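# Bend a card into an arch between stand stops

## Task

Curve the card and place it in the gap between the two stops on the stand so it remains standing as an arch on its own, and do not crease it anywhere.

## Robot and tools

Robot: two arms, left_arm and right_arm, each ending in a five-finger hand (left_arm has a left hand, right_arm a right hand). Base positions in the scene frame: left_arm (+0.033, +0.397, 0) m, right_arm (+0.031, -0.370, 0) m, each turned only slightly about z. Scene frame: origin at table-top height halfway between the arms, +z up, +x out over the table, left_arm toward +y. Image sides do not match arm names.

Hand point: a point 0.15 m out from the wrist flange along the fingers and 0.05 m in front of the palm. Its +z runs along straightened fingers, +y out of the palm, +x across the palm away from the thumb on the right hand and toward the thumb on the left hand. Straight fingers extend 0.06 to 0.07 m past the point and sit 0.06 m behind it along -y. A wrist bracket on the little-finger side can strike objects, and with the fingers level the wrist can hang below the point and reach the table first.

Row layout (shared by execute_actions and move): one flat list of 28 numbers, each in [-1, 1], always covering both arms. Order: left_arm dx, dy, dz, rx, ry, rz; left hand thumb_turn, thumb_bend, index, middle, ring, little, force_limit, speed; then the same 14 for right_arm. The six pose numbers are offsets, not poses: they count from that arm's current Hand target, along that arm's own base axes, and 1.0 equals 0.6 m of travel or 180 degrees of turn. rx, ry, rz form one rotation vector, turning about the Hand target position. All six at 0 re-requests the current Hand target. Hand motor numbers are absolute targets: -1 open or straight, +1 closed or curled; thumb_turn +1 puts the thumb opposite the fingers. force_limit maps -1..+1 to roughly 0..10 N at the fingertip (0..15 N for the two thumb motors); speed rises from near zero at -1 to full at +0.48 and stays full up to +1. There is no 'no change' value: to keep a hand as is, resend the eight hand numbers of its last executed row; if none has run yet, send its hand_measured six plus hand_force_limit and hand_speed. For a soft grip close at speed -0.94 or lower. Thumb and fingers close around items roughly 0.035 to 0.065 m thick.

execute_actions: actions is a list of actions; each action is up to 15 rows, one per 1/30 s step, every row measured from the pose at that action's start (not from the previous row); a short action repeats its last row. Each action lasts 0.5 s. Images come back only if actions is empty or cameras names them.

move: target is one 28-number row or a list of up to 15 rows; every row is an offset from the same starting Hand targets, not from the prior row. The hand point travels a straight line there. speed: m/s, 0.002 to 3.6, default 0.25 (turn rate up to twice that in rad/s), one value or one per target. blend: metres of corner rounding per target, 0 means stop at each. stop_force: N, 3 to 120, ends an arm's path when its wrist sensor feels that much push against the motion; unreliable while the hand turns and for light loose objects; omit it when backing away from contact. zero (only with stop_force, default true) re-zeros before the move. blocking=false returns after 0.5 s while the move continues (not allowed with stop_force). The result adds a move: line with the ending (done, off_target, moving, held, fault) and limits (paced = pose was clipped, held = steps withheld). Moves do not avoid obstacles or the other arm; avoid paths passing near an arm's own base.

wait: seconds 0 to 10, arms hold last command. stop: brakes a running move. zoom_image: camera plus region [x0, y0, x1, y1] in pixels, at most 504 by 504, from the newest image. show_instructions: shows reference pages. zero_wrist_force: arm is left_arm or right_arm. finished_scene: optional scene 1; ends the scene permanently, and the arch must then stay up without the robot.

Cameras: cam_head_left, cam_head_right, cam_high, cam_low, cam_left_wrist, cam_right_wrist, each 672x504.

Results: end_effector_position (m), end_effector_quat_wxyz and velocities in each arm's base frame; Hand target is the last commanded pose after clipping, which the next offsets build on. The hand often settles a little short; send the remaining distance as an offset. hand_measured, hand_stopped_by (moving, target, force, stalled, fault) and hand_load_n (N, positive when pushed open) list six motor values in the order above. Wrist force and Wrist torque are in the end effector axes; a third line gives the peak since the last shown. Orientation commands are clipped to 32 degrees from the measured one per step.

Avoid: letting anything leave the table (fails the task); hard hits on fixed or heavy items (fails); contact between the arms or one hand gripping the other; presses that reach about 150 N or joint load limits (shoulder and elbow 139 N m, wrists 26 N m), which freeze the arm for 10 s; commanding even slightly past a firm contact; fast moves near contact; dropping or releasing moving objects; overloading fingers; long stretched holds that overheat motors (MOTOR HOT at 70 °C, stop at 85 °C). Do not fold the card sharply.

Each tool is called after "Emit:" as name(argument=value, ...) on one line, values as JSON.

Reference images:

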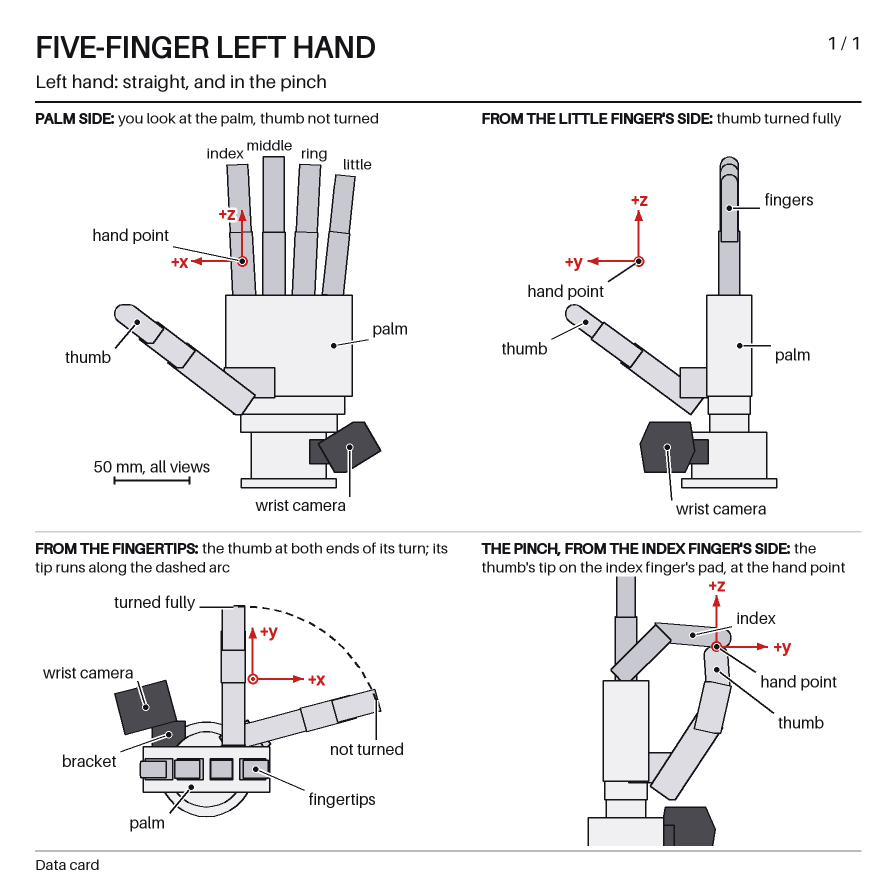

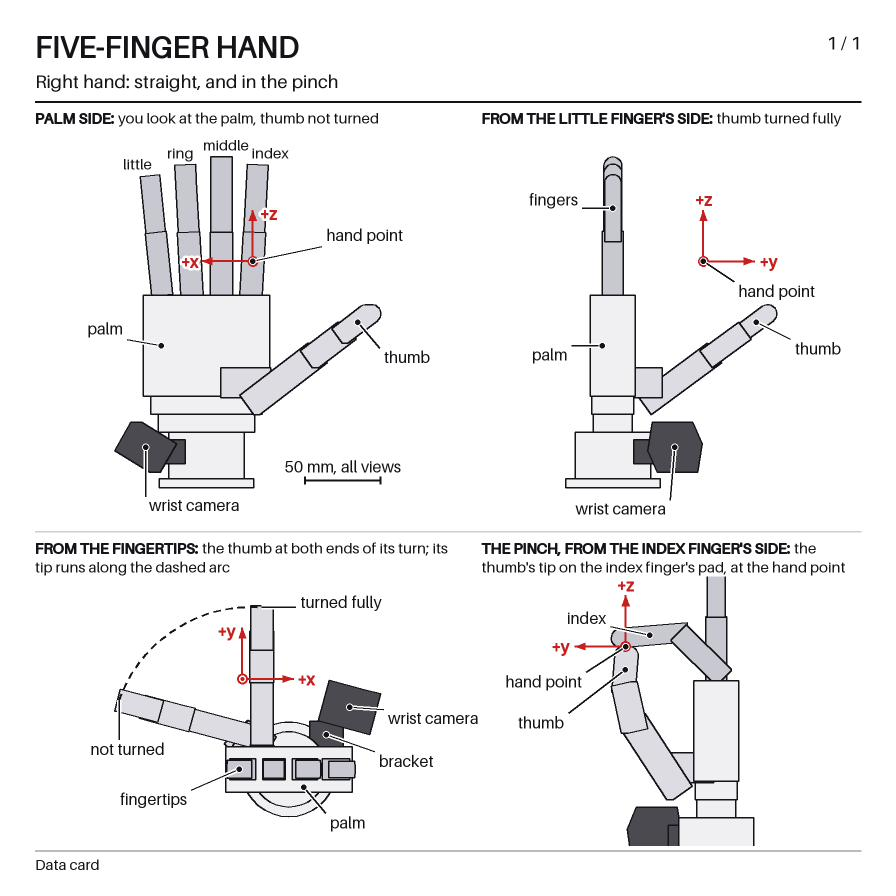

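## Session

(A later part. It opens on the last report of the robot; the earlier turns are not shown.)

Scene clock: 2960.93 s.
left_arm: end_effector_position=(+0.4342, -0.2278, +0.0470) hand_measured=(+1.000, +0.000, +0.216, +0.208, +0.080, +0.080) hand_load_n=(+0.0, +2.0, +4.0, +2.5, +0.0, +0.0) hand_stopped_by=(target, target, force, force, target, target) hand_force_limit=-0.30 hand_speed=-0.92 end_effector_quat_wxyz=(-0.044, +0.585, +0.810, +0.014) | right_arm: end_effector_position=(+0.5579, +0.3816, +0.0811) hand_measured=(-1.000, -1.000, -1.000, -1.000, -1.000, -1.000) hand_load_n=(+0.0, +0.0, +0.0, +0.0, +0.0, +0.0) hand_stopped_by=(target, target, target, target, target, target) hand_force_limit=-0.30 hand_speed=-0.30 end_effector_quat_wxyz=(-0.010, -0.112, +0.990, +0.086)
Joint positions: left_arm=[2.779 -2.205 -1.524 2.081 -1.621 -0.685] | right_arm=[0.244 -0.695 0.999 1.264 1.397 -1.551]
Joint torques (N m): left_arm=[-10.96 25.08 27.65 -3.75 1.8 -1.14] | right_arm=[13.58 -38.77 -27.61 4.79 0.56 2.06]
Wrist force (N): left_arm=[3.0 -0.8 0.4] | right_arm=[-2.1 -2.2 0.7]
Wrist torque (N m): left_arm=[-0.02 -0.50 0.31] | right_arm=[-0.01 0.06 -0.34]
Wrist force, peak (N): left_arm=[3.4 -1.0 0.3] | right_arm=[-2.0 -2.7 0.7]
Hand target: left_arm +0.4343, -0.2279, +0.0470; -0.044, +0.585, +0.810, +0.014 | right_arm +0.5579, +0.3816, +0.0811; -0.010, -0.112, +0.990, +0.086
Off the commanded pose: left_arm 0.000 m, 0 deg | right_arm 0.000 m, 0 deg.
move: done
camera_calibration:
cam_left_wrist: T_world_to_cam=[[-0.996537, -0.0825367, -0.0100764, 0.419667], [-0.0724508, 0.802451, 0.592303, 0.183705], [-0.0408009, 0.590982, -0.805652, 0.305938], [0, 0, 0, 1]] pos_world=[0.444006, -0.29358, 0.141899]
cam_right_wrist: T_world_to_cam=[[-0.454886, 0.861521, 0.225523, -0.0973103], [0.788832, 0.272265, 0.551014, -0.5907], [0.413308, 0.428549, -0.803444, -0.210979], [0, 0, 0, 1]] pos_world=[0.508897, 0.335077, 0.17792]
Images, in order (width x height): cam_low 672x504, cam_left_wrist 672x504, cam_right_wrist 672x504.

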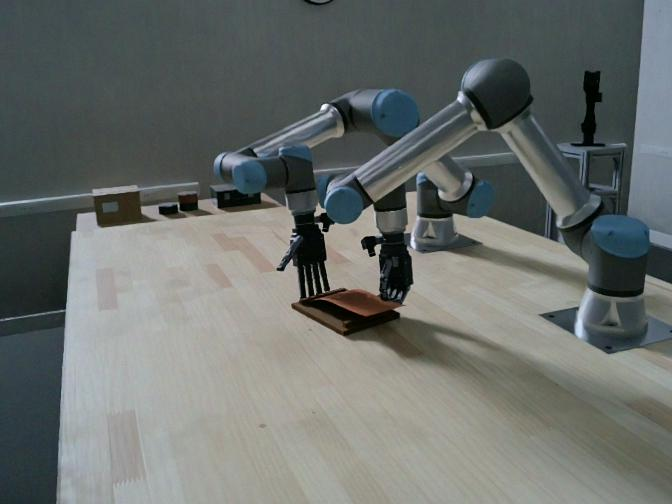

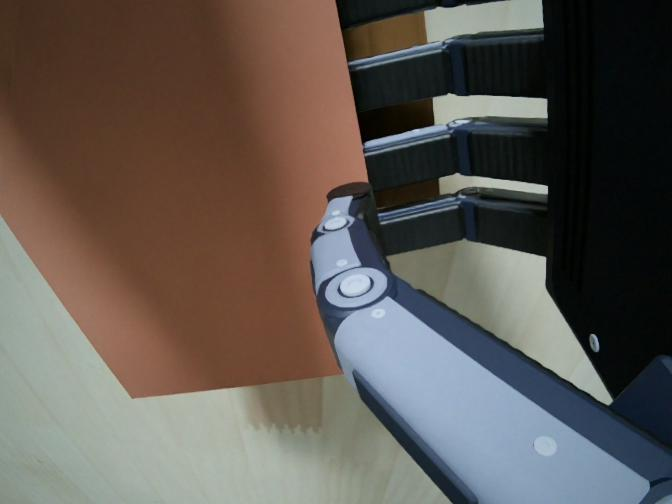

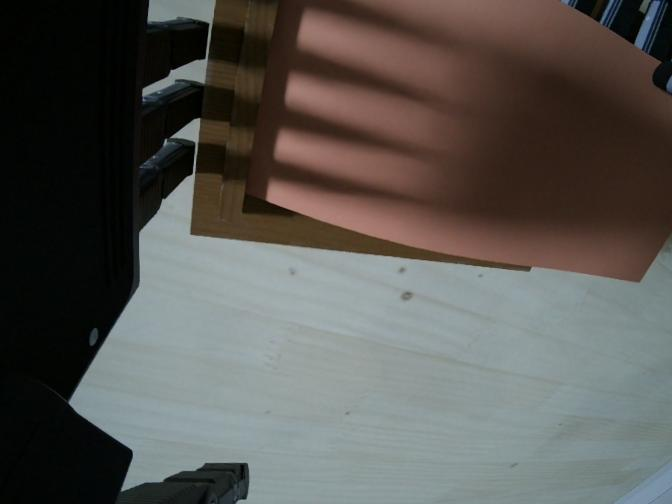

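Emit:
move(target=[[0.00073,-0.00274,0.00333,-0.02898,-0.00777,0,1,0,0.5,0.5,0.08,0.08,-0.3,-0.92,0,0,0,0,0,0,-1,-1,-1,-1,-1,-1,-0.3,-0.3],[0.00181,-0.00676,0.01167,-0.05581,-0.01496,0,1,0,0.5,0.5,0.08,0.08,-0.3,-0.92,0,0,0,0,0,0,-1,-1,-1,-1,-1,-1,-0.3,-0.3]], speed=0.02, blend=0.002, cameras=["cam_right_wrist","cam_low","cam_left_wrist"])

Emit:
zoom_image(camera="cam_right_wrist", region=[130, 0, 350, 260])

Emit:
zoom_image(camera="cam_low", region=[270, 230, 430, 350])

Scene clock: 2975.53 s.
left_arm: end_effector_position=(+0.4353, -0.2319, +0.0540) hand_measured=(+1.000, +0.000, +0.216, +0.208, +0.080, +0.080) hand_load_n=(-0.5, +2.0, +3.5, +3.0, +0.0, +0.0) hand_stopped_by=(target, target, force, force, target, target) hand_force_limit=-0.30 hand_speed=-0.92 end_effector_quat_wxyz=(+0.027, +0.586, +0.809, -0.043) | right_arm: end_effector_position=(+0.5579, +0.3816, +0.0811) hand_measured=(-1.000, -1.000, -1.000, -1.000, -1.000, -1.000) hand_load_n=(+0.0, +0.0, +0.0, +0.5, +0.0, +0.0) hand_stopped_by=(target, target, target, target, target, target) hand_force_limit=-0.30 hand_speed=-0.30 end_effector_quat_wxyz=(-0.010, -0.112, +0.990, +0.086)
Joint positions: left_arm=[2.853 -2.111 -1.616 2.178 -1.472 -0.607] | right_arm=[0.244 -0.695 0.999 1.264 1.397 -1.551]
Joint torques (N m): left_arm=[10.7 47.84 4.04 -0.38 1.99 1.46] | right_arm=[13.48 -39.13 -26.63 4.88 0.54 1.97]
Wrist force (N): left_arm=[2.5 -0.7 -0.2] | right_arm=[-1.8 -2.1 0.7]
Wrist torque (N m): left_arm=[0.01 -0.46 0.16] | right_arm=[0.01 0.02 -0.32]
Wrist force, peak (N): left_arm=[3.4 -0.9 0.1] | right_arm=[-2.3 -2.5 0.8]
Hand target: left_arm +0.4353, -0.2319, +0.0540; +0.027, +0.586, +0.809, -0.043 | right_arm +0.5579, +0.3816, +0.0811; -0.010, -0.112, +0.990, +0.086
Off the commanded pose: left_arm 0.000 m, 0 deg | right_arm 0.000 m, 0 deg.
move: done
camera_calibration:
cam_left_wrist: T_world_to_cam=[[-0.995309, -0.0871366, -0.0420358, 0.420652], [-0.0967432, 0.893098, 0.439336, 0.222815], [-0.00074014, 0.441342, -0.897339, 0.266831], [0, 0, 0, 1]] pos_world=[0.440432, -0.280105, 0.159229]
cam_right_wrist: T_world_to_cam=[[-0.454886, 0.861521, 0.225523, -0.0973103], [0.788832, 0.272265, 0.551014, -0.5907], [0.413308, 0.428549, -0.803444, -0.210979], [0, 0, 0, 1]] pos_world=[0.508897, 0.335077, 0.17792]
Images, in order (width x height): cam_low 672x504, cam_left_wrist 672x504, cam_right_wrist 672x504.

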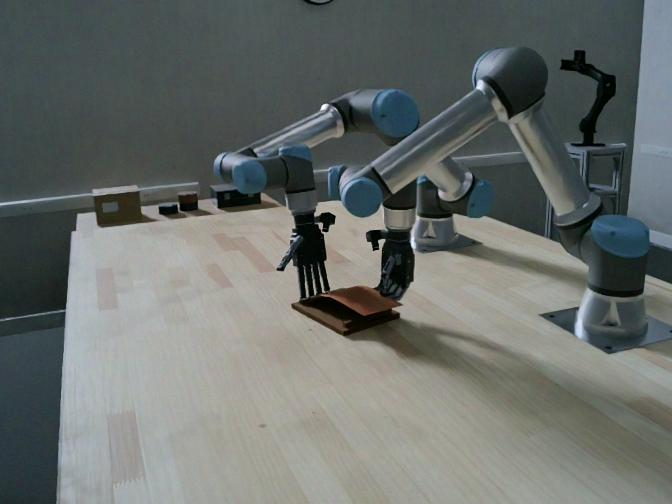

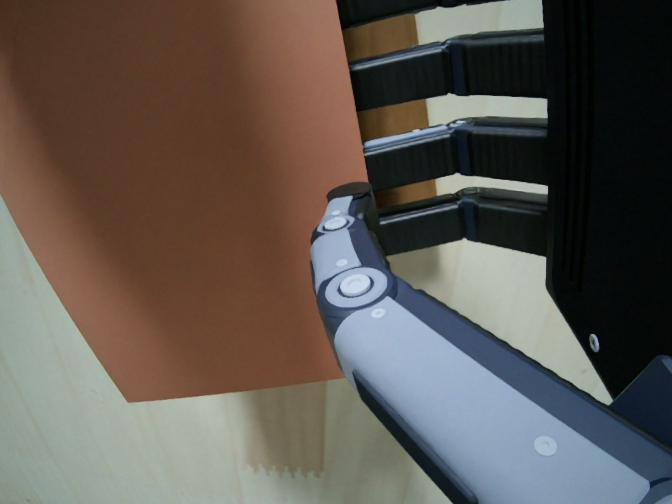

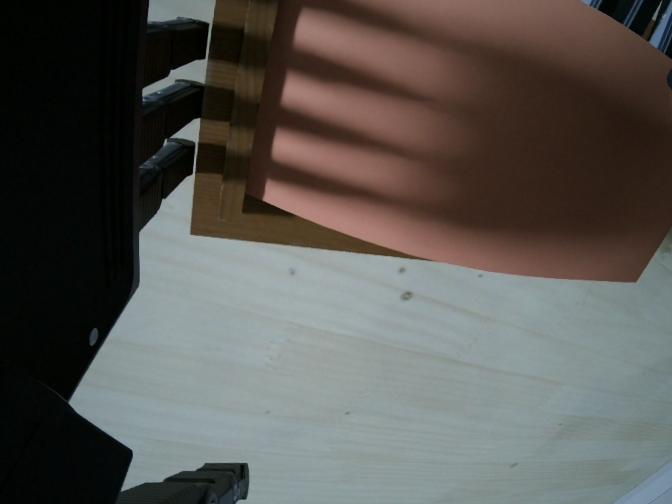

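Scaled by 1.938 from the camera's 672x504 image, which has a finer 960x720 frame.

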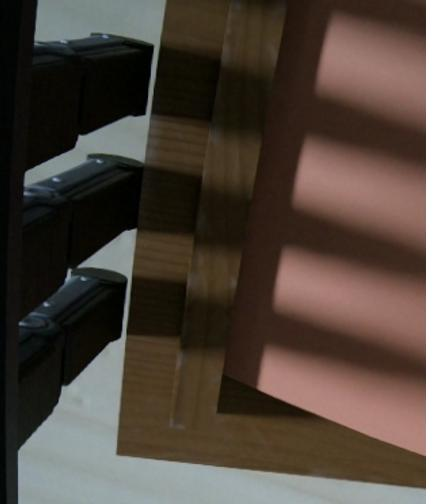

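Scaled by 3.150.

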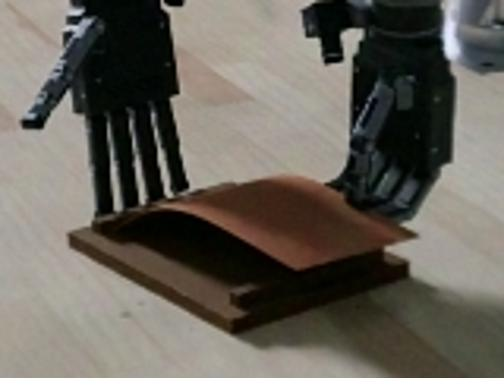

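Emit:
move(target=[0.00173,-0.00644,0.00667,-0.04293,-0.01151,0,1,0,0.5,0.5,0.08,0.08,-0.3,-0.92,0,0,0,0,0,0,-1,-1,-1,-1,-1,-1,-0.3,-0.3], speed=0.02, cameras=["cam_right_wrist","cam_low","cam_left_wrist"])

Emit:
zoom_image(camera="cam_right_wrist", region=[130, 0, 350, 260])

Scene clock: 2987.53 s.
left_arm: end_effector_position=(+0.4364, -0.2358, +0.0580) hand_measured=(+1.000, +0.000, +0.216, +0.208, +0.080, +0.080) hand_load_n=(-0.5, +2.0, +3.0, +3.0, +0.0, +0.5) hand_stopped_by=(target, target, force, force, target, target) hand_force_limit=-0.30 hand_speed=-0.92 end_effector_quat_wxyz=(+0.081, +0.583, +0.804, -0.087) | right_arm: end_effector_position=(+0.5579, +0.3816, +0.0811) hand_measured=(-1.000, -1.000, -1.000, -1.000, -1.000, -1.000) hand_load_n=(+0.0, -0.5, +0.0, +0.5, +0.0, +0.0) hand_stopped_by=(target, target, target, target, target, target) hand_force_limit=-0.30 hand_speed=-0.30 end_effector_quat_wxyz=(-0.010, -0.112, +0.990, +0.086)
Joint positions: left_arm=[2.916 -2.052 -1.686 2.249 -1.348 -0.55] | right_arm=[0.244 -0.695 0.999 1.264 1.397 -1.551]
Joint torques (N m): left_arm=[10.99 45.97 3.59 -0.3 2.38 1.41] | right_arm=[12.64 -39.14 -26.93 4.78 0.48 1.85]
Wrist force (N): left_arm=[2.2 -0.5 0.3] | right_arm=[-2.2 -2.3 0.6]
Wrist torque (N m): left_arm=[0.01 -0.40 0.13] | right_arm=[-0.01 0.07 -0.35]
Wrist force, peak (N): left_arm=[2.9 -0.8 0.0] | right_arm=[-2.2 -2.4 0.9]
Hand target: left_arm +0.4364, -0.2358, +0.0580; +0.081, +0.583, +0.804, -0.087 | right_arm +0.5579, +0.3816, +0.0811; -0.010, -0.112, +0.990, +0.086
Off the commanded pose: left_arm 0.000 m, 0 deg | right_arm 0.000 m, 0 deg.
move: done
camera_calibration:
cam_left_wrist: T_world_to_cam=[[-0.993346, -0.0945048, -0.0658232, 0.420312], [-0.110433, 0.94381, 0.311492, 0.24995], [0.0326871, 0.316688, -0.947966, 0.231059], [0, 0, 0, 1]] pos_world=[0.437566, -0.269357, 0.168845]
cam_right_wrist: T_world_to_cam=[[-0.454886, 0.861521, 0.225523, -0.0973103], [0.788832, 0.272265, 0.551014, -0.5907], [0.413308, 0.428549, -0.803444, -0.210979], [0, 0, 0, 1]] pos_world=[0.508897, 0.335077, 0.17792]
Images, in order (width x height): cam_low 672x504, cam_left_wrist 672x504, cam_right_wrist 672x504.

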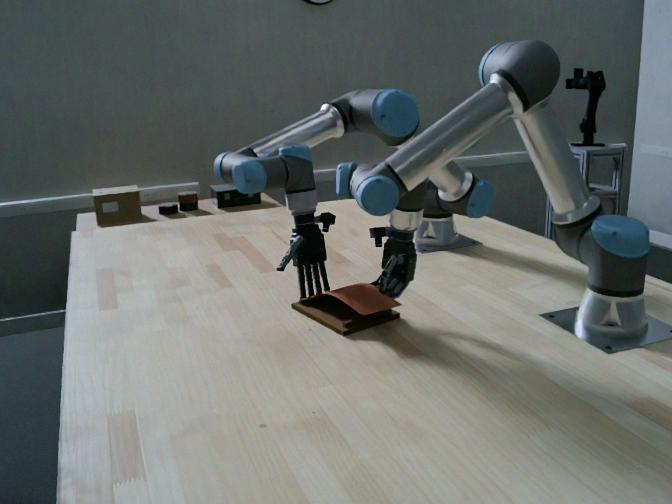

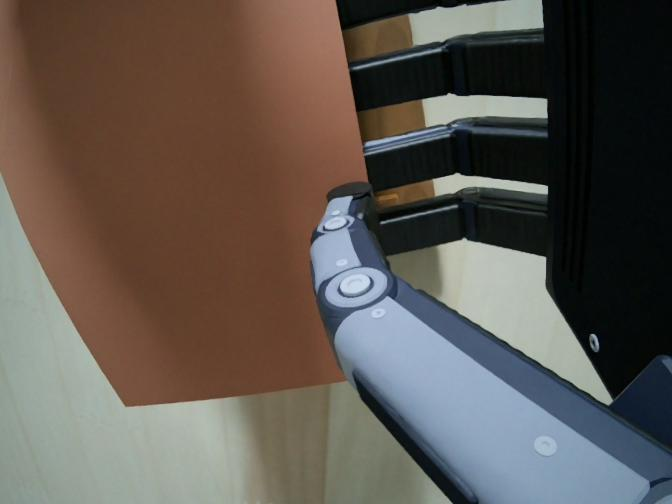

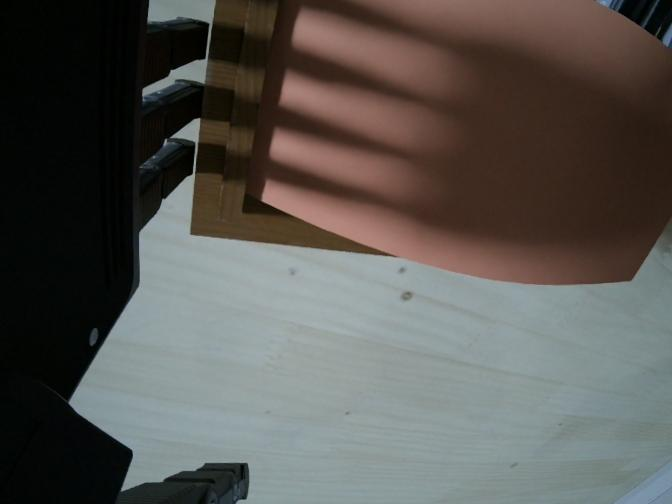

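Scaled by 1.938 from the camera's 672x504 image, which has a finer 960x720 frame.

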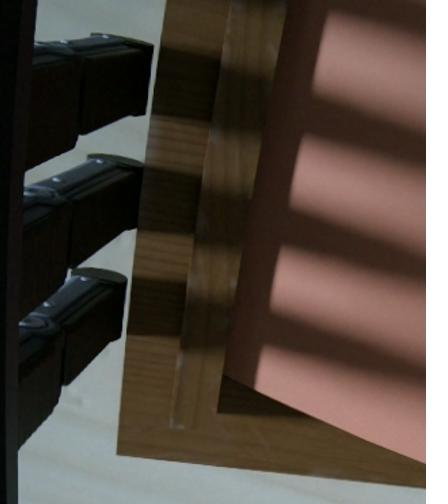

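Emit:
move(target=[[0.00259,-0.00966,0.00167,-0.03757,-0.01007,0,1,0,0.5,0.5,-0.1,-0.3,-0.3,-0.92,0,0,0,0,0,0,-1,-1,-1,-1,-1,-1,-0.3,-0.3],[0.00389,-0.01449,0,-0.0644,-0.01727,0,1,0,0.5,0.5,-0.1,-0.3,-0.3,-0.92,0,0,0,0,0,0,-1,-1,-1,-1,-1,-1,-0.3,-0.3]], speed=0.02, blend=0.002, cameras=["cam_right_wrist","cam_low","cam_left_wrist"])

Emit:
zoom_image(camera="cam_right_wrist", region=[130, 0, 350, 260])

Emit:
zoom_image(camera="cam_low", region=[270, 230, 430, 350])

Scene clock: 3000.80 s.
left_arm: end_effector_position=(+0.4387, -0.2445, +0.0580) hand_measured=(+1.000, +0.000, +0.216, +0.208, -0.100, -0.300) hand_load_n=(-0.5, +2.0, +3.0, +3.5, +0.0, +0.0) hand_stopped_by=(target, target, force, force, target, target) hand_force_limit=-0.30 hand_speed=-0.92 end_effector_quat_wxyz=(+0.161, +0.574, +0.788, -0.152) | right_arm: end_effector_position=(+0.5579, +0.3816, +0.0811) hand_measured=(-1.000, -1.000, -1.000, -1.000, -1.000, -1.000) hand_load_n=(+0.5, +0.0, +0.0, +0.5, +0.0, +0.0) hand_stopped_by=(target, target, target, target, target, target) hand_force_limit=-0.30 hand_speed=-0.30 end_effector_quat_wxyz=(-0.010, -0.112, +0.990, +0.086)
Joint positions: left_arm=[3.012 -1.996 -1.788 2.36 -1.148 -0.473] | right_arm=[0.244 -0.695 0.999 1.264 1.397 -1.551]
Joint torques (N m): left_arm=[11.43 43.49 3.91 -0.32 2.44 1.4] | right_arm=[12.01 -39.79 -26.97 4.8 0.52 1.94]
Wrist force (N): left_arm=[1.3 -0.8 0.1] | right_arm=[-2.2 -2.3 0.9]
Wrist torque (N m): left_arm=[-0.05 -0.27 0.04] | right_arm=[-0.02 0.07 -0.35]
Wrist force, peak (N): left_arm=[2.4 -0.7 0.1] | right_arm=[-2.3 -2.4 0.9]
Hand target: left_arm +0.4387, -0.2445, +0.0580; +0.161, +0.574, +0.788, -0.152 | right_arm +0.5579, +0.3816, +0.0811; -0.010, -0.112, +0.990, +0.086
Off the commanded pose: left_arm 0.000 m, 0 deg | right_arm 0.000 m, 0 deg.
move: done
camera_calibration:
cam_left_wrist: T_world_to_cam=[[-0.988876, -0.111138, -0.0988566, 0.417704], [-0.121796, 0.986524, 0.109251, 0.285595], [0.0853824, 0.120076, -0.989086, 0.165006], [0, 0, 0, 1]] pos_world=[0.433753, -0.255137, 0.173296]
cam_right_wrist: T_world_to_cam=[[-0.454886, 0.861521, 0.225523, -0.0973103], [0.788832, 0.272265, 0.551014, -0.5907], [0.413308, 0.428549, -0.803444, -0.210979], [0, 0, 0, 1]] pos_world=[0.508897, 0.335077, 0.17792]
Images, in order (width x height): cam_low 672x504, cam_left_wrist 672x504, cam_right_wrist 672x504.

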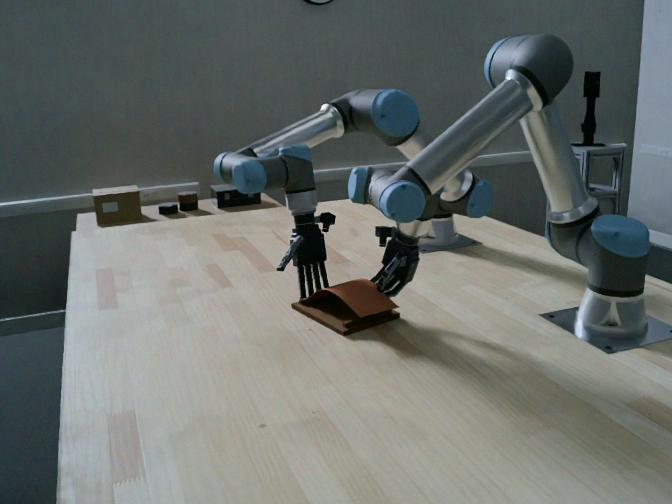

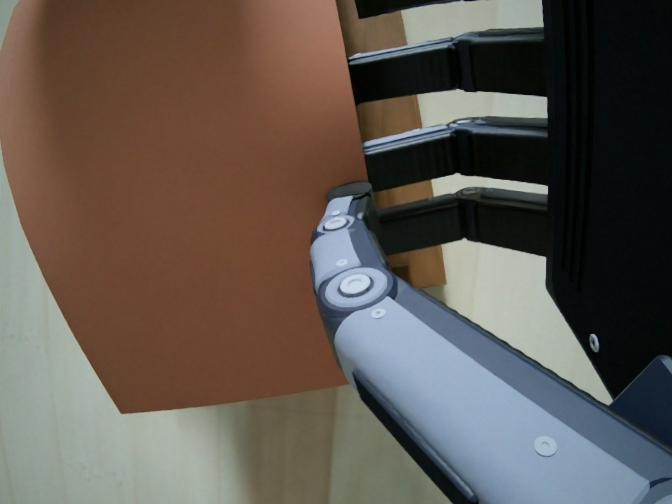

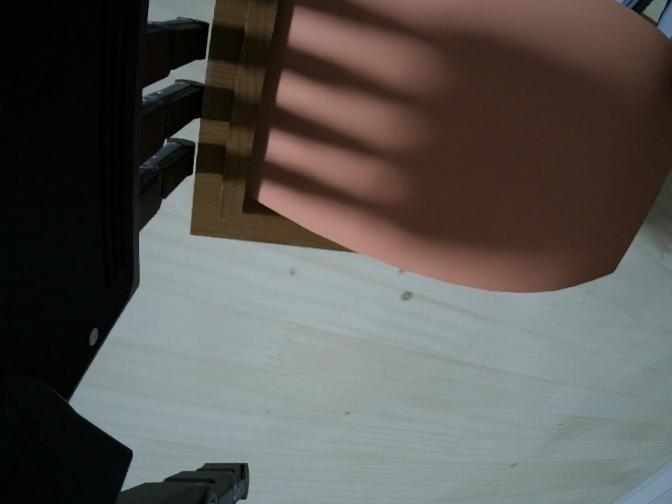

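Scaled by 1.938 from the camera's 672x504 image, which has a finer 960x720 frame.

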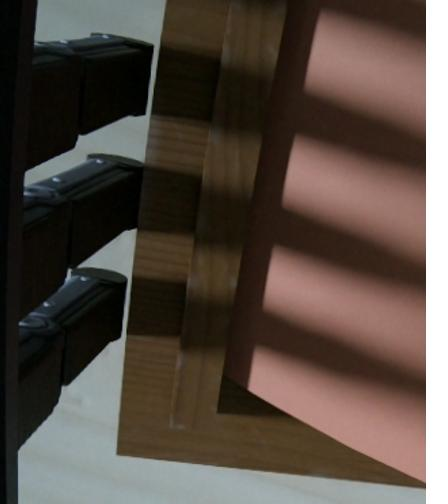

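Scaled by 3.150.

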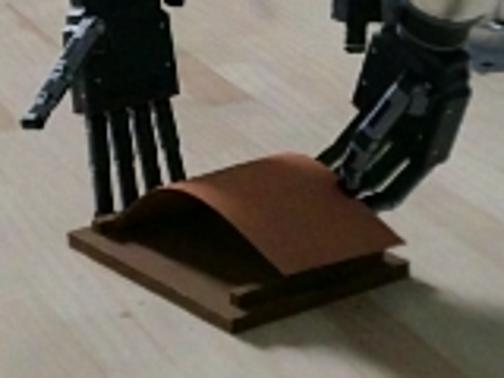

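Emit:
move(target=[[0.00324,-0.01208,0.00083,-0.04293,-0.01151,0,1,0,0.5,0.5,-0.1,-0.3,-0.3,-0.92,0,0,0,0,0,0,-1,-1,-1,-1,-1,-1,-0.3,-0.3],[0.00648,-0.02415,0.00083,-0.0805,-0.02158,0,1,0,0.5,0.5,-0.1,-0.3,-0.3,-0.92,0,0,0,0,0,0,-1,-1,-1,-1,-1,-1,-0.3,-0.3]], speed=0.02, blend=0.002, cameras=["cam_right_wrist","cam_low","cam_left_wrist"])

Emit:
zoom_image(camera="cam_right_wrist", region=[130, 0, 350, 260])

Emit:
zoom_image(camera="cam_low", region=[270, 230, 430, 350])

Scene clock: 3023.13 s.
left_arm: end_effector_position=(+0.4426, -0.2590, +0.0585) hand_measured=(+1.000, +0.000, +0.216, +0.208, -0.100, -0.300) hand_load_n=(+0.0, +2.0, +2.5, +4.5, +0.0, +0.0) hand_stopped_by=(target, target, force, force, target, target) hand_force_limit=-0.30 hand_speed=-0.92 end_effector_quat_wxyz=(+0.259, +0.554, +0.757, -0.230) | right_arm: end_effector_position=(+0.5579, +0.3816, +0.0811) hand_measured=(-1.000, -1.000, -1.000, -1.000, -1.000, -1.000) hand_load_n=(+0.0, +0.0, +0.0, +0.5, +0.0, +0.0) hand_stopped_by=(target, target, target, target, target, target) hand_force_limit=-0.30 hand_speed=-0.30 end_effector_quat_wxyz=(-0.010, -0.112, +0.990, +0.086)
Joint positions: left_arm=[3.126 -1.974 -1.899 2.493 -0.885 -0.391] | right_arm=[0.244 -0.695 0.999 1.264 1.397 -1.551]
Joint torques (N m): left_arm=[11.91 15.75 2.43 -0.3 2.77 1.39] | right_arm=[11.68 -39.63 -27.35 4.71 0.45 1.72]
Wrist force (N): left_arm=[0.9 -1.2 0.0] | right_arm=[-2.1 -2.4 0.6]
Wrist torque (N m): left_arm=[-0.13 -0.17 -0.01] | right_arm=[-0.03 0.06 -0.35]
Wrist force, peak (N): left_arm=[1.5 -1.4 0.0] | right_arm=[-2.4 -2.4 0.8]
Hand target: left_arm +0.4426, -0.2590, +0.0585; +0.259, +0.554, +0.757, -0.230 | right_arm +0.5579, +0.3816, +0.0811; -0.010, -0.112, +0.990, +0.086
Off the commanded pose: left_arm 0.000 m, 0 deg | right_arm 0.000 m, 0 deg.
move: done
camera_calibration:
cam_left_wrist: T_world_to_cam=[[-0.980933, -0.140779, -0.133983, 0.410819], [-0.120457, 0.981427, -0.1493, 0.313468], [0.152513, -0.130315, -0.979672, 0.0717896], [0, 0, 0, 1]] pos_world=[0.429797, -0.240456, 0.172174]
cam_right_wrist: T_world_to_cam=[[-0.454886, 0.861521, 0.225523, -0.0973103], [0.788832, 0.272265, 0.551014, -0.5907], [0.413308, 0.428549, -0.803444, -0.210979], [0, 0, 0, 1]] pos_world=[0.508897, 0.335077, 0.17792]
Images, in order (width x height): cam_low 672x504, cam_left_wrist 672x504, cam_right_wrist 672x504.

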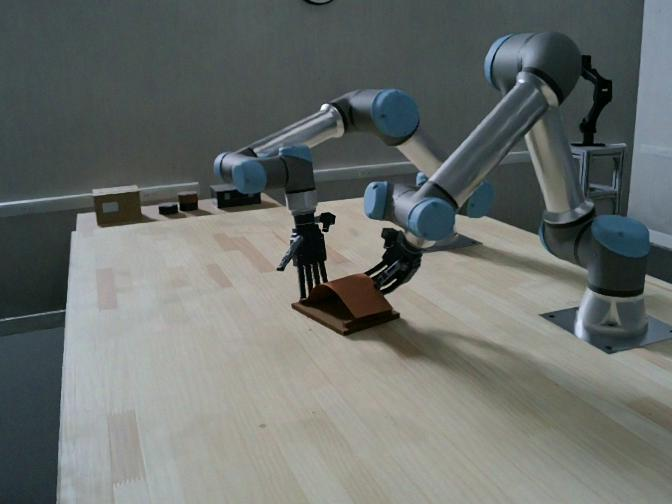

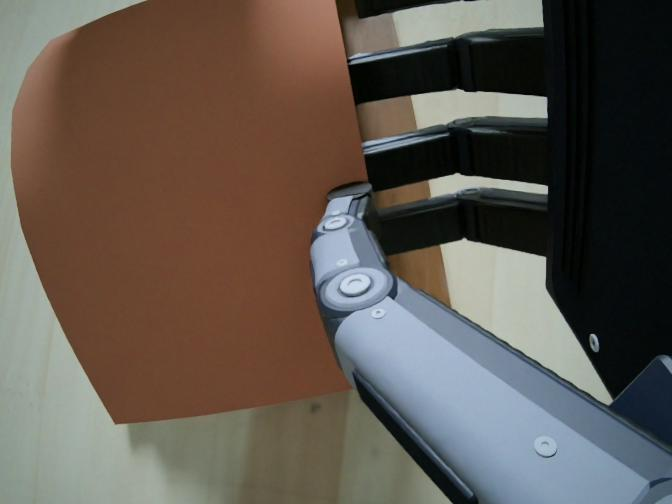

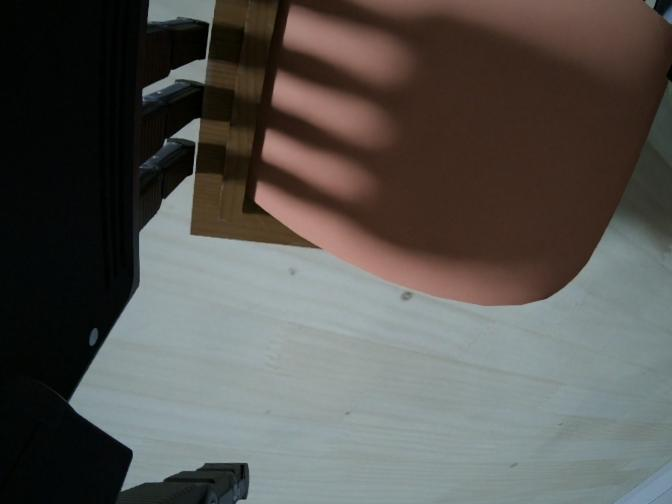

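Scaled by 1.938 from the camera's 672x504 image, which has a finer 960x720 frame.

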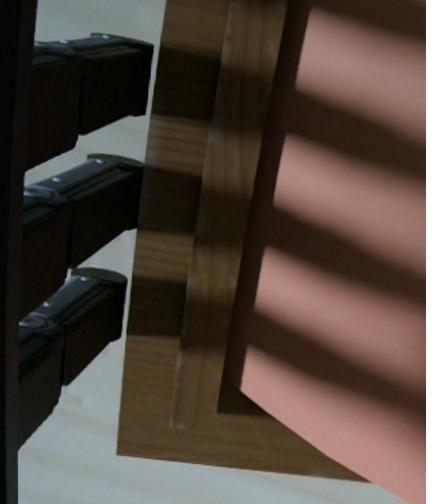

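Scaled by 3.150.

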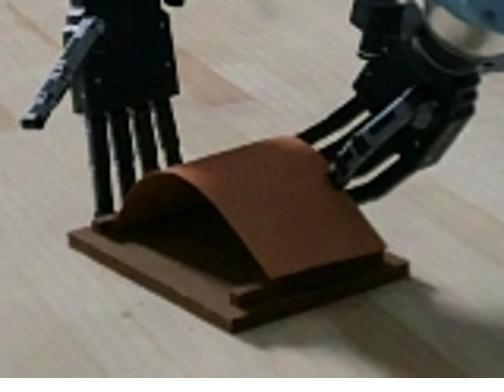

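Emit:
zoom_image(camera="cam_right_wrist", region=[210, 120, 310, 250])

Emit:
zoom_image(camera="cam_high", region=[290, 240, 450, 360])

Scaled by 3.877 from the camera's 672x504 image, which has a finer 960x720 frame.

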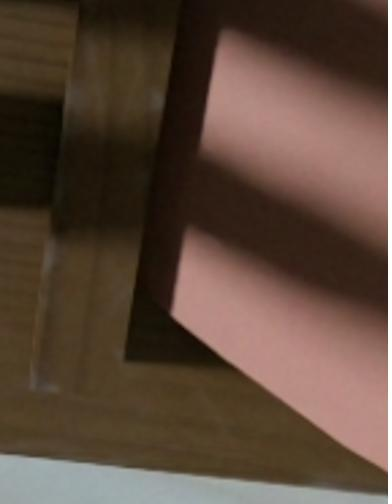

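This scene's latest camera images include none from cam_high. They are from: cam_low, cam_left_wrist, cam_right_wrist. cam_high's image comes with the result of a call that names it in "cameras".

Emit:
wait(seconds=0.1, cameras=["cam_high"])

Emit:
zoom_image(camera="cam_high", region=[290, 240, 450, 360])

Scene clock: 3038.53 s.
left_arm: end_effector_position=(+0.4426, -0.2590, +0.0585) hand_measured=(+1.000, +0.000, +0.216, +0.208, -0.100, -0.300) hand_load_n=(-0.5, +2.0, +2.5, +4.0, +0.0, +0.0) hand_stopped_by=(target, target, force, force, target, target) hand_force_limit=-0.30 hand_speed=-0.92 end_effector_quat_wxyz=(+0.259, +0.554, +0.757, -0.230) | right_arm: end_effector_position=(+0.5579, +0.3816, +0.0811) hand_measured=(-1.000, -1.000, -1.000, -1.000, -1.000, -1.000) hand_load_n=(+0.0, +0.0, +0.0, +0.0, +0.0, +0.0) hand_stopped_by=(target, target, target, target, target, target) hand_force_limit=-0.30 hand_speed=-0.30 end_effector_quat_wxyz=(-0.010, -0.112, +0.990, +0.086)
Joint positions: left_arm=[3.126 -1.974 -1.899 2.493 -0.885 -0.391] | right_arm=[0.244 -0.695 0.999 1.264 1.397 -1.551]
Joint torques (N m): left_arm=[11.74 15.56 1.95 -0.35 2.82 1.27] | right_arm=[12.01 -39.76 -26.85 4.6 0.43 1.82]
Wrist force (N): left_arm=[0.4 -1.1 0.5] | right_arm=[-2.0 -2.3 0.9]
Wrist torque (N m): left_arm=[-0.15 -0.07 -0.03] | right_arm=[-0.03 0.04 -0.35]
Wrist force, peak (N): left_arm=[0.8 -1.2 0.1] | right_arm=[-2.2 -2.4 1.0]
Hand target: left_arm +0.4426, -0.2590, +0.0585; +0.259, +0.554, +0.757, -0.230 | right_arm +0.5579, +0.3816, +0.0811; -0.010, -0.112, +0.990, +0.086
Off the commanded pose: left_arm 0.000 m, 0 deg | right_arm 0.000 m, 0 deg.
wait: 0.10 s; at rest from the start
Images, in order (width x height): cam_high 672x504.

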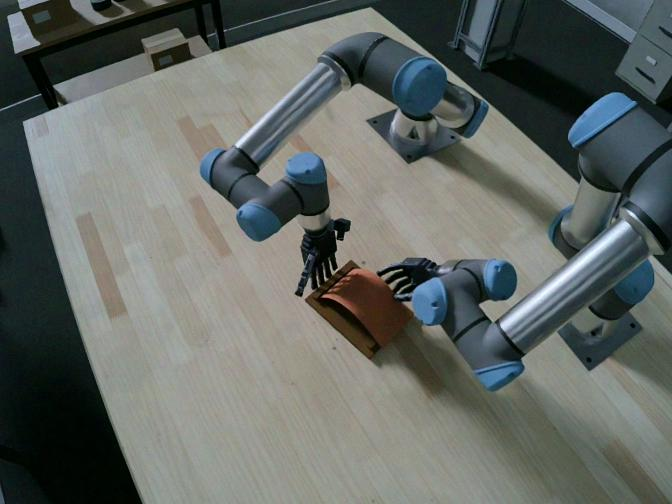

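Scaled by 3.150.

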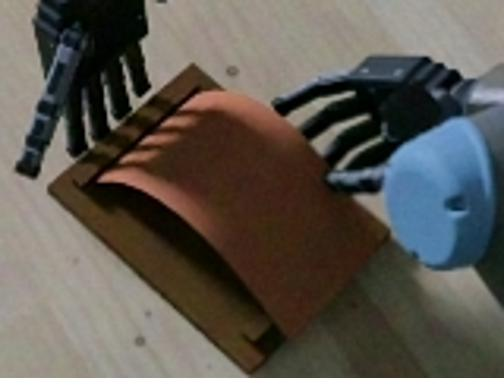

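Emit:
zoom_image(camera="cam_high", region=[345, 290, 425, 360])

Emit:
zoom_image(camera="cam_high", region=[295, 250, 375, 320])

Scaled by 6.300.

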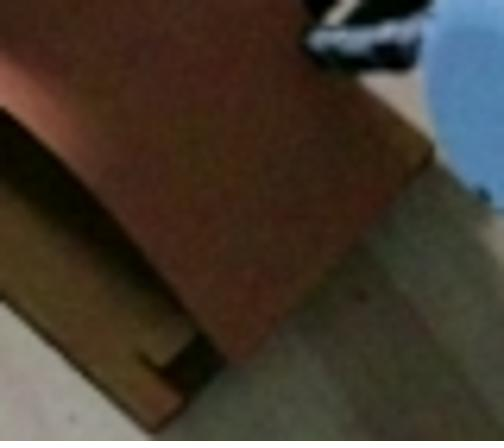

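Scaled by 6.300.

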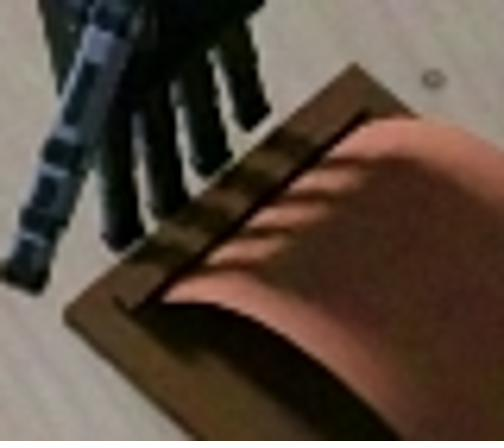

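Emit:
move(target=[0.0063,-0.01384,0.00583,-0.02683,-0.00719,-0.01111,1,0,0.5,0.5,-0.1,-0.3,-0.3,-0.92,0,0,0,0,0,0,-1,-1,-1,-1,-1,-1,-0.3,-0.3], speed=0.02, cameras=["cam_right_wrist","cam_high","cam_left_wrist"])

Emit:
zoom_image(camera="cam_right_wrist", region=[190, 0, 330, 260])

Emit:
zoom_image(camera="cam_high", region=[345, 290, 425, 360])

Scene clock: 3113.60 s.
left_arm: end_effector_position=(+0.4464, -0.2673, +0.0620) hand_measured=(+1.000, +0.000, +0.216, +0.208, -0.100, -0.300) hand_load_n=(+0.0, +2.0, +2.5, +4.5, +0.0, +0.0) hand_stopped_by=(target, target, force, force, target, target) hand_force_limit=-0.30 hand_speed=-0.92 end_effector_quat_wxyz=(+0.286, +0.558, +0.734, -0.260) | right_arm: end_effector_position=(+0.5579, +0.3816, +0.0811) hand_measured=(-1.000, -1.000, -1.000, -1.000, -1.000, -1.000) hand_load_n=(+0.0, +0.0, +0.0, +0.0, +0.0, +0.0) hand_stopped_by=(target, target, target, target, target, target) hand_force_limit=-0.30 hand_speed=-0.30 end_effector_quat_wxyz=(-0.010, -0.112, +0.990, +0.086)
Joint positions: left_arm=[3.159 -1.994 -1.909 2.498 -0.79 -0.321] | right_arm=[0.244 -0.695 0.999 1.264 1.397 -1.551]
Joint torques (N m): left_arm=[11.47 15.58 1.36 -0.73 3.09 1.63] | right_arm=[11.25 -39.85 -26.6 4.61 0.48 1.78]
Wrist force (N): left_arm=[0.5 -0.8 0.3] | right_arm=[-2.0 -2.3 1.1]
Wrist torque (N m): left_arm=[-0.12 -0.05 -0.04] | right_arm=[-0.04 0.04 -0.34]
Wrist force, peak (N): left_arm=[1.0 -1.0 0.2] | right_arm=[-2.3 -2.4 0.9]
Hand target: left_arm +0.4464, -0.2673, +0.0620; +0.286, +0.558, +0.734, -0.260 | right_arm +0.5579, +0.3816, +0.0811; -0.010, -0.112, +0.990, +0.086
Off the commanded pose: left_arm 0.000 m, 0 deg | right_arm 0.000 m, 0 deg.
move: done
camera_calibration:
cam_left_wrist: T_world_to_cam=[[-0.9823, -0.1183, -0.145231, 0.42113], [-0.0820917, 0.968789, -0.2339, 0.307327], [0.168368, -0.217838, -0.961353, 0.0419758], [0, 0, 0, 1]] pos_world=[0.431837, -0.238771, 0.173398]
cam_right_wrist: T_world_to_cam=[[-0.454886, 0.861521, 0.225523, -0.0973103], [0.788832, 0.272265, 0.551014, -0.5907], [0.413308, 0.428549, -0.803444, -0.210979], [0, 0, 0, 1]] pos_world=[0.508897, 0.335077, 0.17792]
Images, in order (width x height): cam_high 672x504, cam_left_wrist 672x504, cam_right_wrist 672x504.

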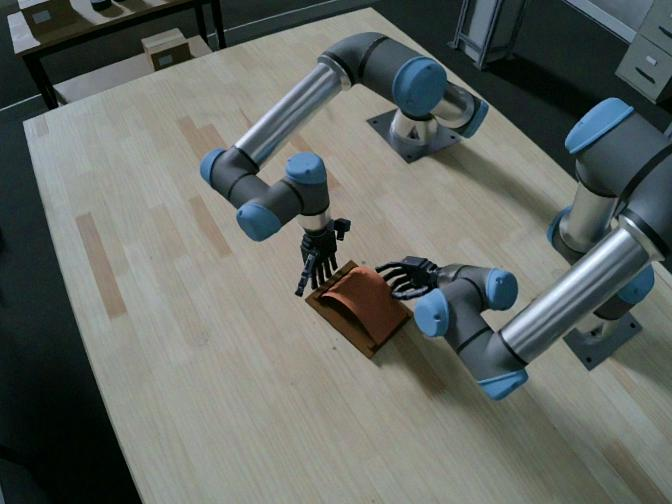

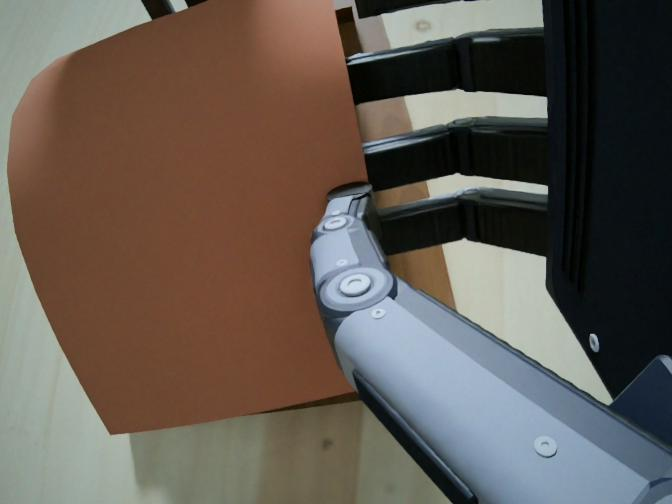

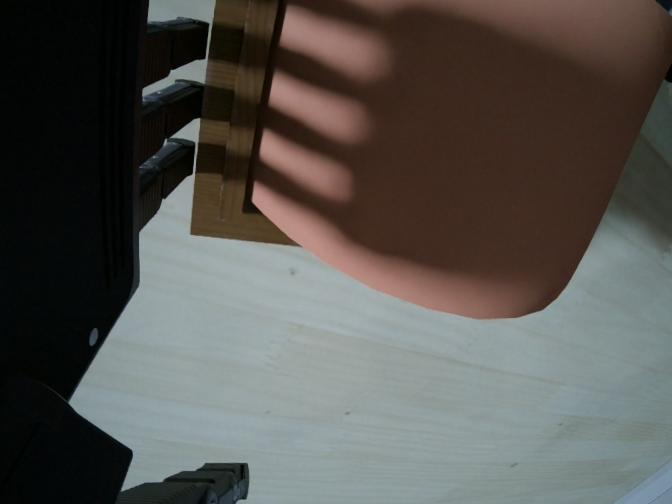

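Scaled by 1.938 from the camera's 672x504 image, which has a finer 960x720 frame.

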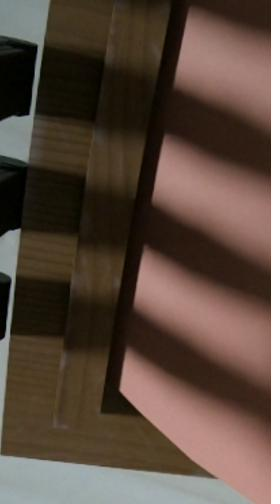

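Scaled by 6.300.

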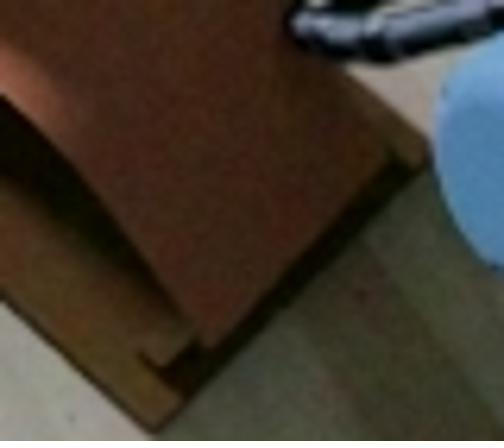

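Emit:
move(target=[0.00506,-0.01245,0.005,-0.03757,-0.01007,-0.01111,1,0,0.5,0.5,-0.1,-0.3,-0.3,-0.92,0,0,0,0,0,0,-1,-1,-1,-1,-1,-1,-0.3,-0.3], speed=0.02, cameras=["cam_right_wrist","cam_high","cam_left_wrist"])

Emit:
zoom_image(camera="cam_right_wrist", region=[190, 0, 330, 260])

Emit:
zoom_image(camera="cam_high", region=[345, 290, 425, 360])

Scene clock: 3133.10 s.
left_arm: end_effector_position=(+0.4494, -0.2747, +0.0650) hand_measured=(+1.000, +0.000, +0.216, +0.208, -0.100, -0.300) hand_load_n=(+0.0, +2.0, +3.0, +5.0, +0.0, +0.0) hand_stopped_by=(target, target, force, force, target, target) hand_force_limit=-0.30 hand_speed=-0.92 end_effector_quat_wxyz=(+0.326, +0.557, +0.703, -0.299) | right_arm: end_effector_position=(+0.5579, +0.3816, +0.0811) hand_measured=(-1.000, -1.000, -1.000, -1.000, -1.000, -1.000) hand_load_n=(+0.0, -0.5, +0.0, +0.5, +0.0, +0.0) hand_stopped_by=(target, target, target, target, target, target) hand_force_limit=-0.30 hand_speed=-0.30 end_effector_quat_wxyz=(-0.010, -0.112, +0.990, +0.086)
Joint positions: left_arm=[3.209 -2.029 -1.933 2.507 -0.66 -0.219] | right_arm=[0.244 -0.695 0.999 1.264 1.397 -1.551]
Joint torques (N m): left_arm=[11.6 16.38 -0.07 -1.4 3.13 1.34] | right_arm=[11.09 -39.55 -27.16 4.55 0.43 1.74]
Wrist force (N): left_arm=[0.8 -0.4 0.5] | right_arm=[-2.1 -2.1 0.7]
Wrist torque (N m): left_arm=[-0.09 -0.07 -0.06] | right_arm=[0.00 0.07 -0.34]
Wrist force, peak (N): left_arm=[1.1 -1.0 0.2] | right_arm=[-2.3 -2.3 0.9]
Hand target: left_arm +0.4494, -0.2747, +0.0650; +0.326, +0.557, +0.703, -0.299 | right_arm +0.5579, +0.3816, +0.0811; -0.010, -0.112, +0.990, +0.086
Off the commanded pose: left_arm 0.000 m, 0 deg | right_arm 0.000 m, 0 deg.
move: done
camera_calibration:
cam_left_wrist: T_world_to_cam=[[-0.981251, -0.102248, -0.163379, 0.42879], [-0.0395867, 0.936527, -0.348355, 0.295059], [0.188627, -0.335356, -0.923015, -0.00123194], [0, 0, 0, 1]] pos_world=[0.432663, -0.232901, 0.171703]
cam_right_wrist: T_world_to_cam=[[-0.454886, 0.861521, 0.225523, -0.0973103], [0.788832, 0.272265, 0.551014, -0.5907], [0.413308, 0.428549, -0.803444, -0.210979], [0, 0, 0, 1]] pos_world=[0.508897, 0.335077, 0.17792]
Images, in order (width x height): cam_high 672x504, cam_left_wrist 672x504, cam_right_wrist 672x504.

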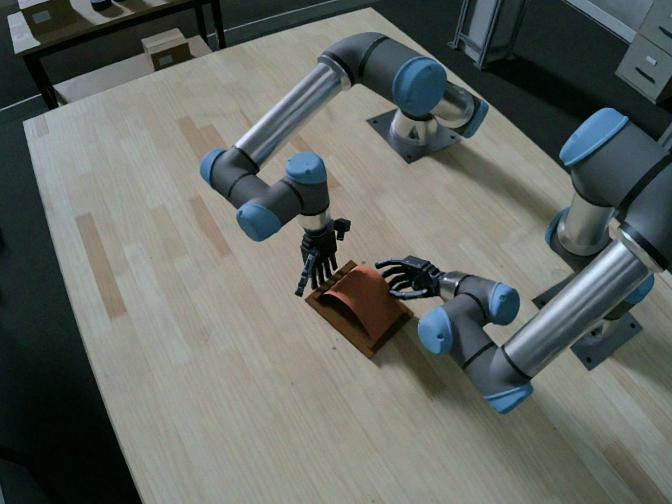

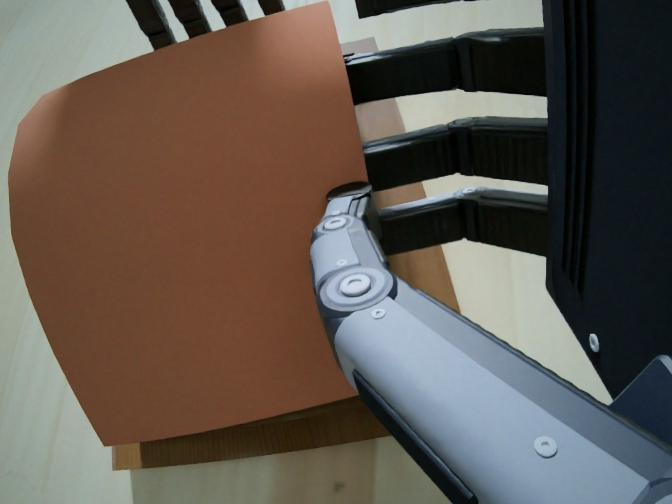

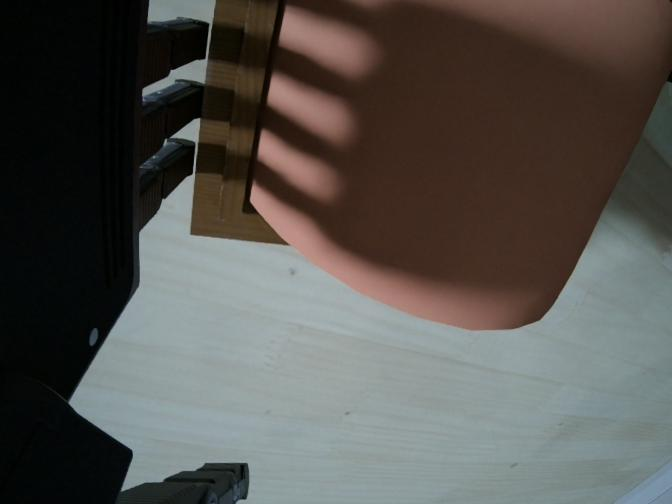

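Scaled by 1.938 from the camera's 672x504 image, which has a finer 960x720 frame.

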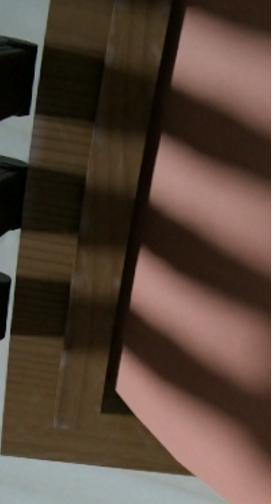

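Scaled by 6.300.

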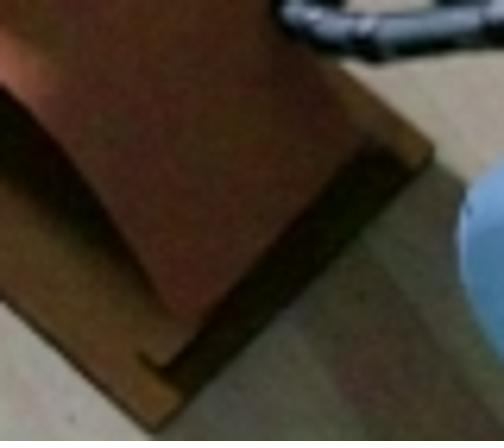

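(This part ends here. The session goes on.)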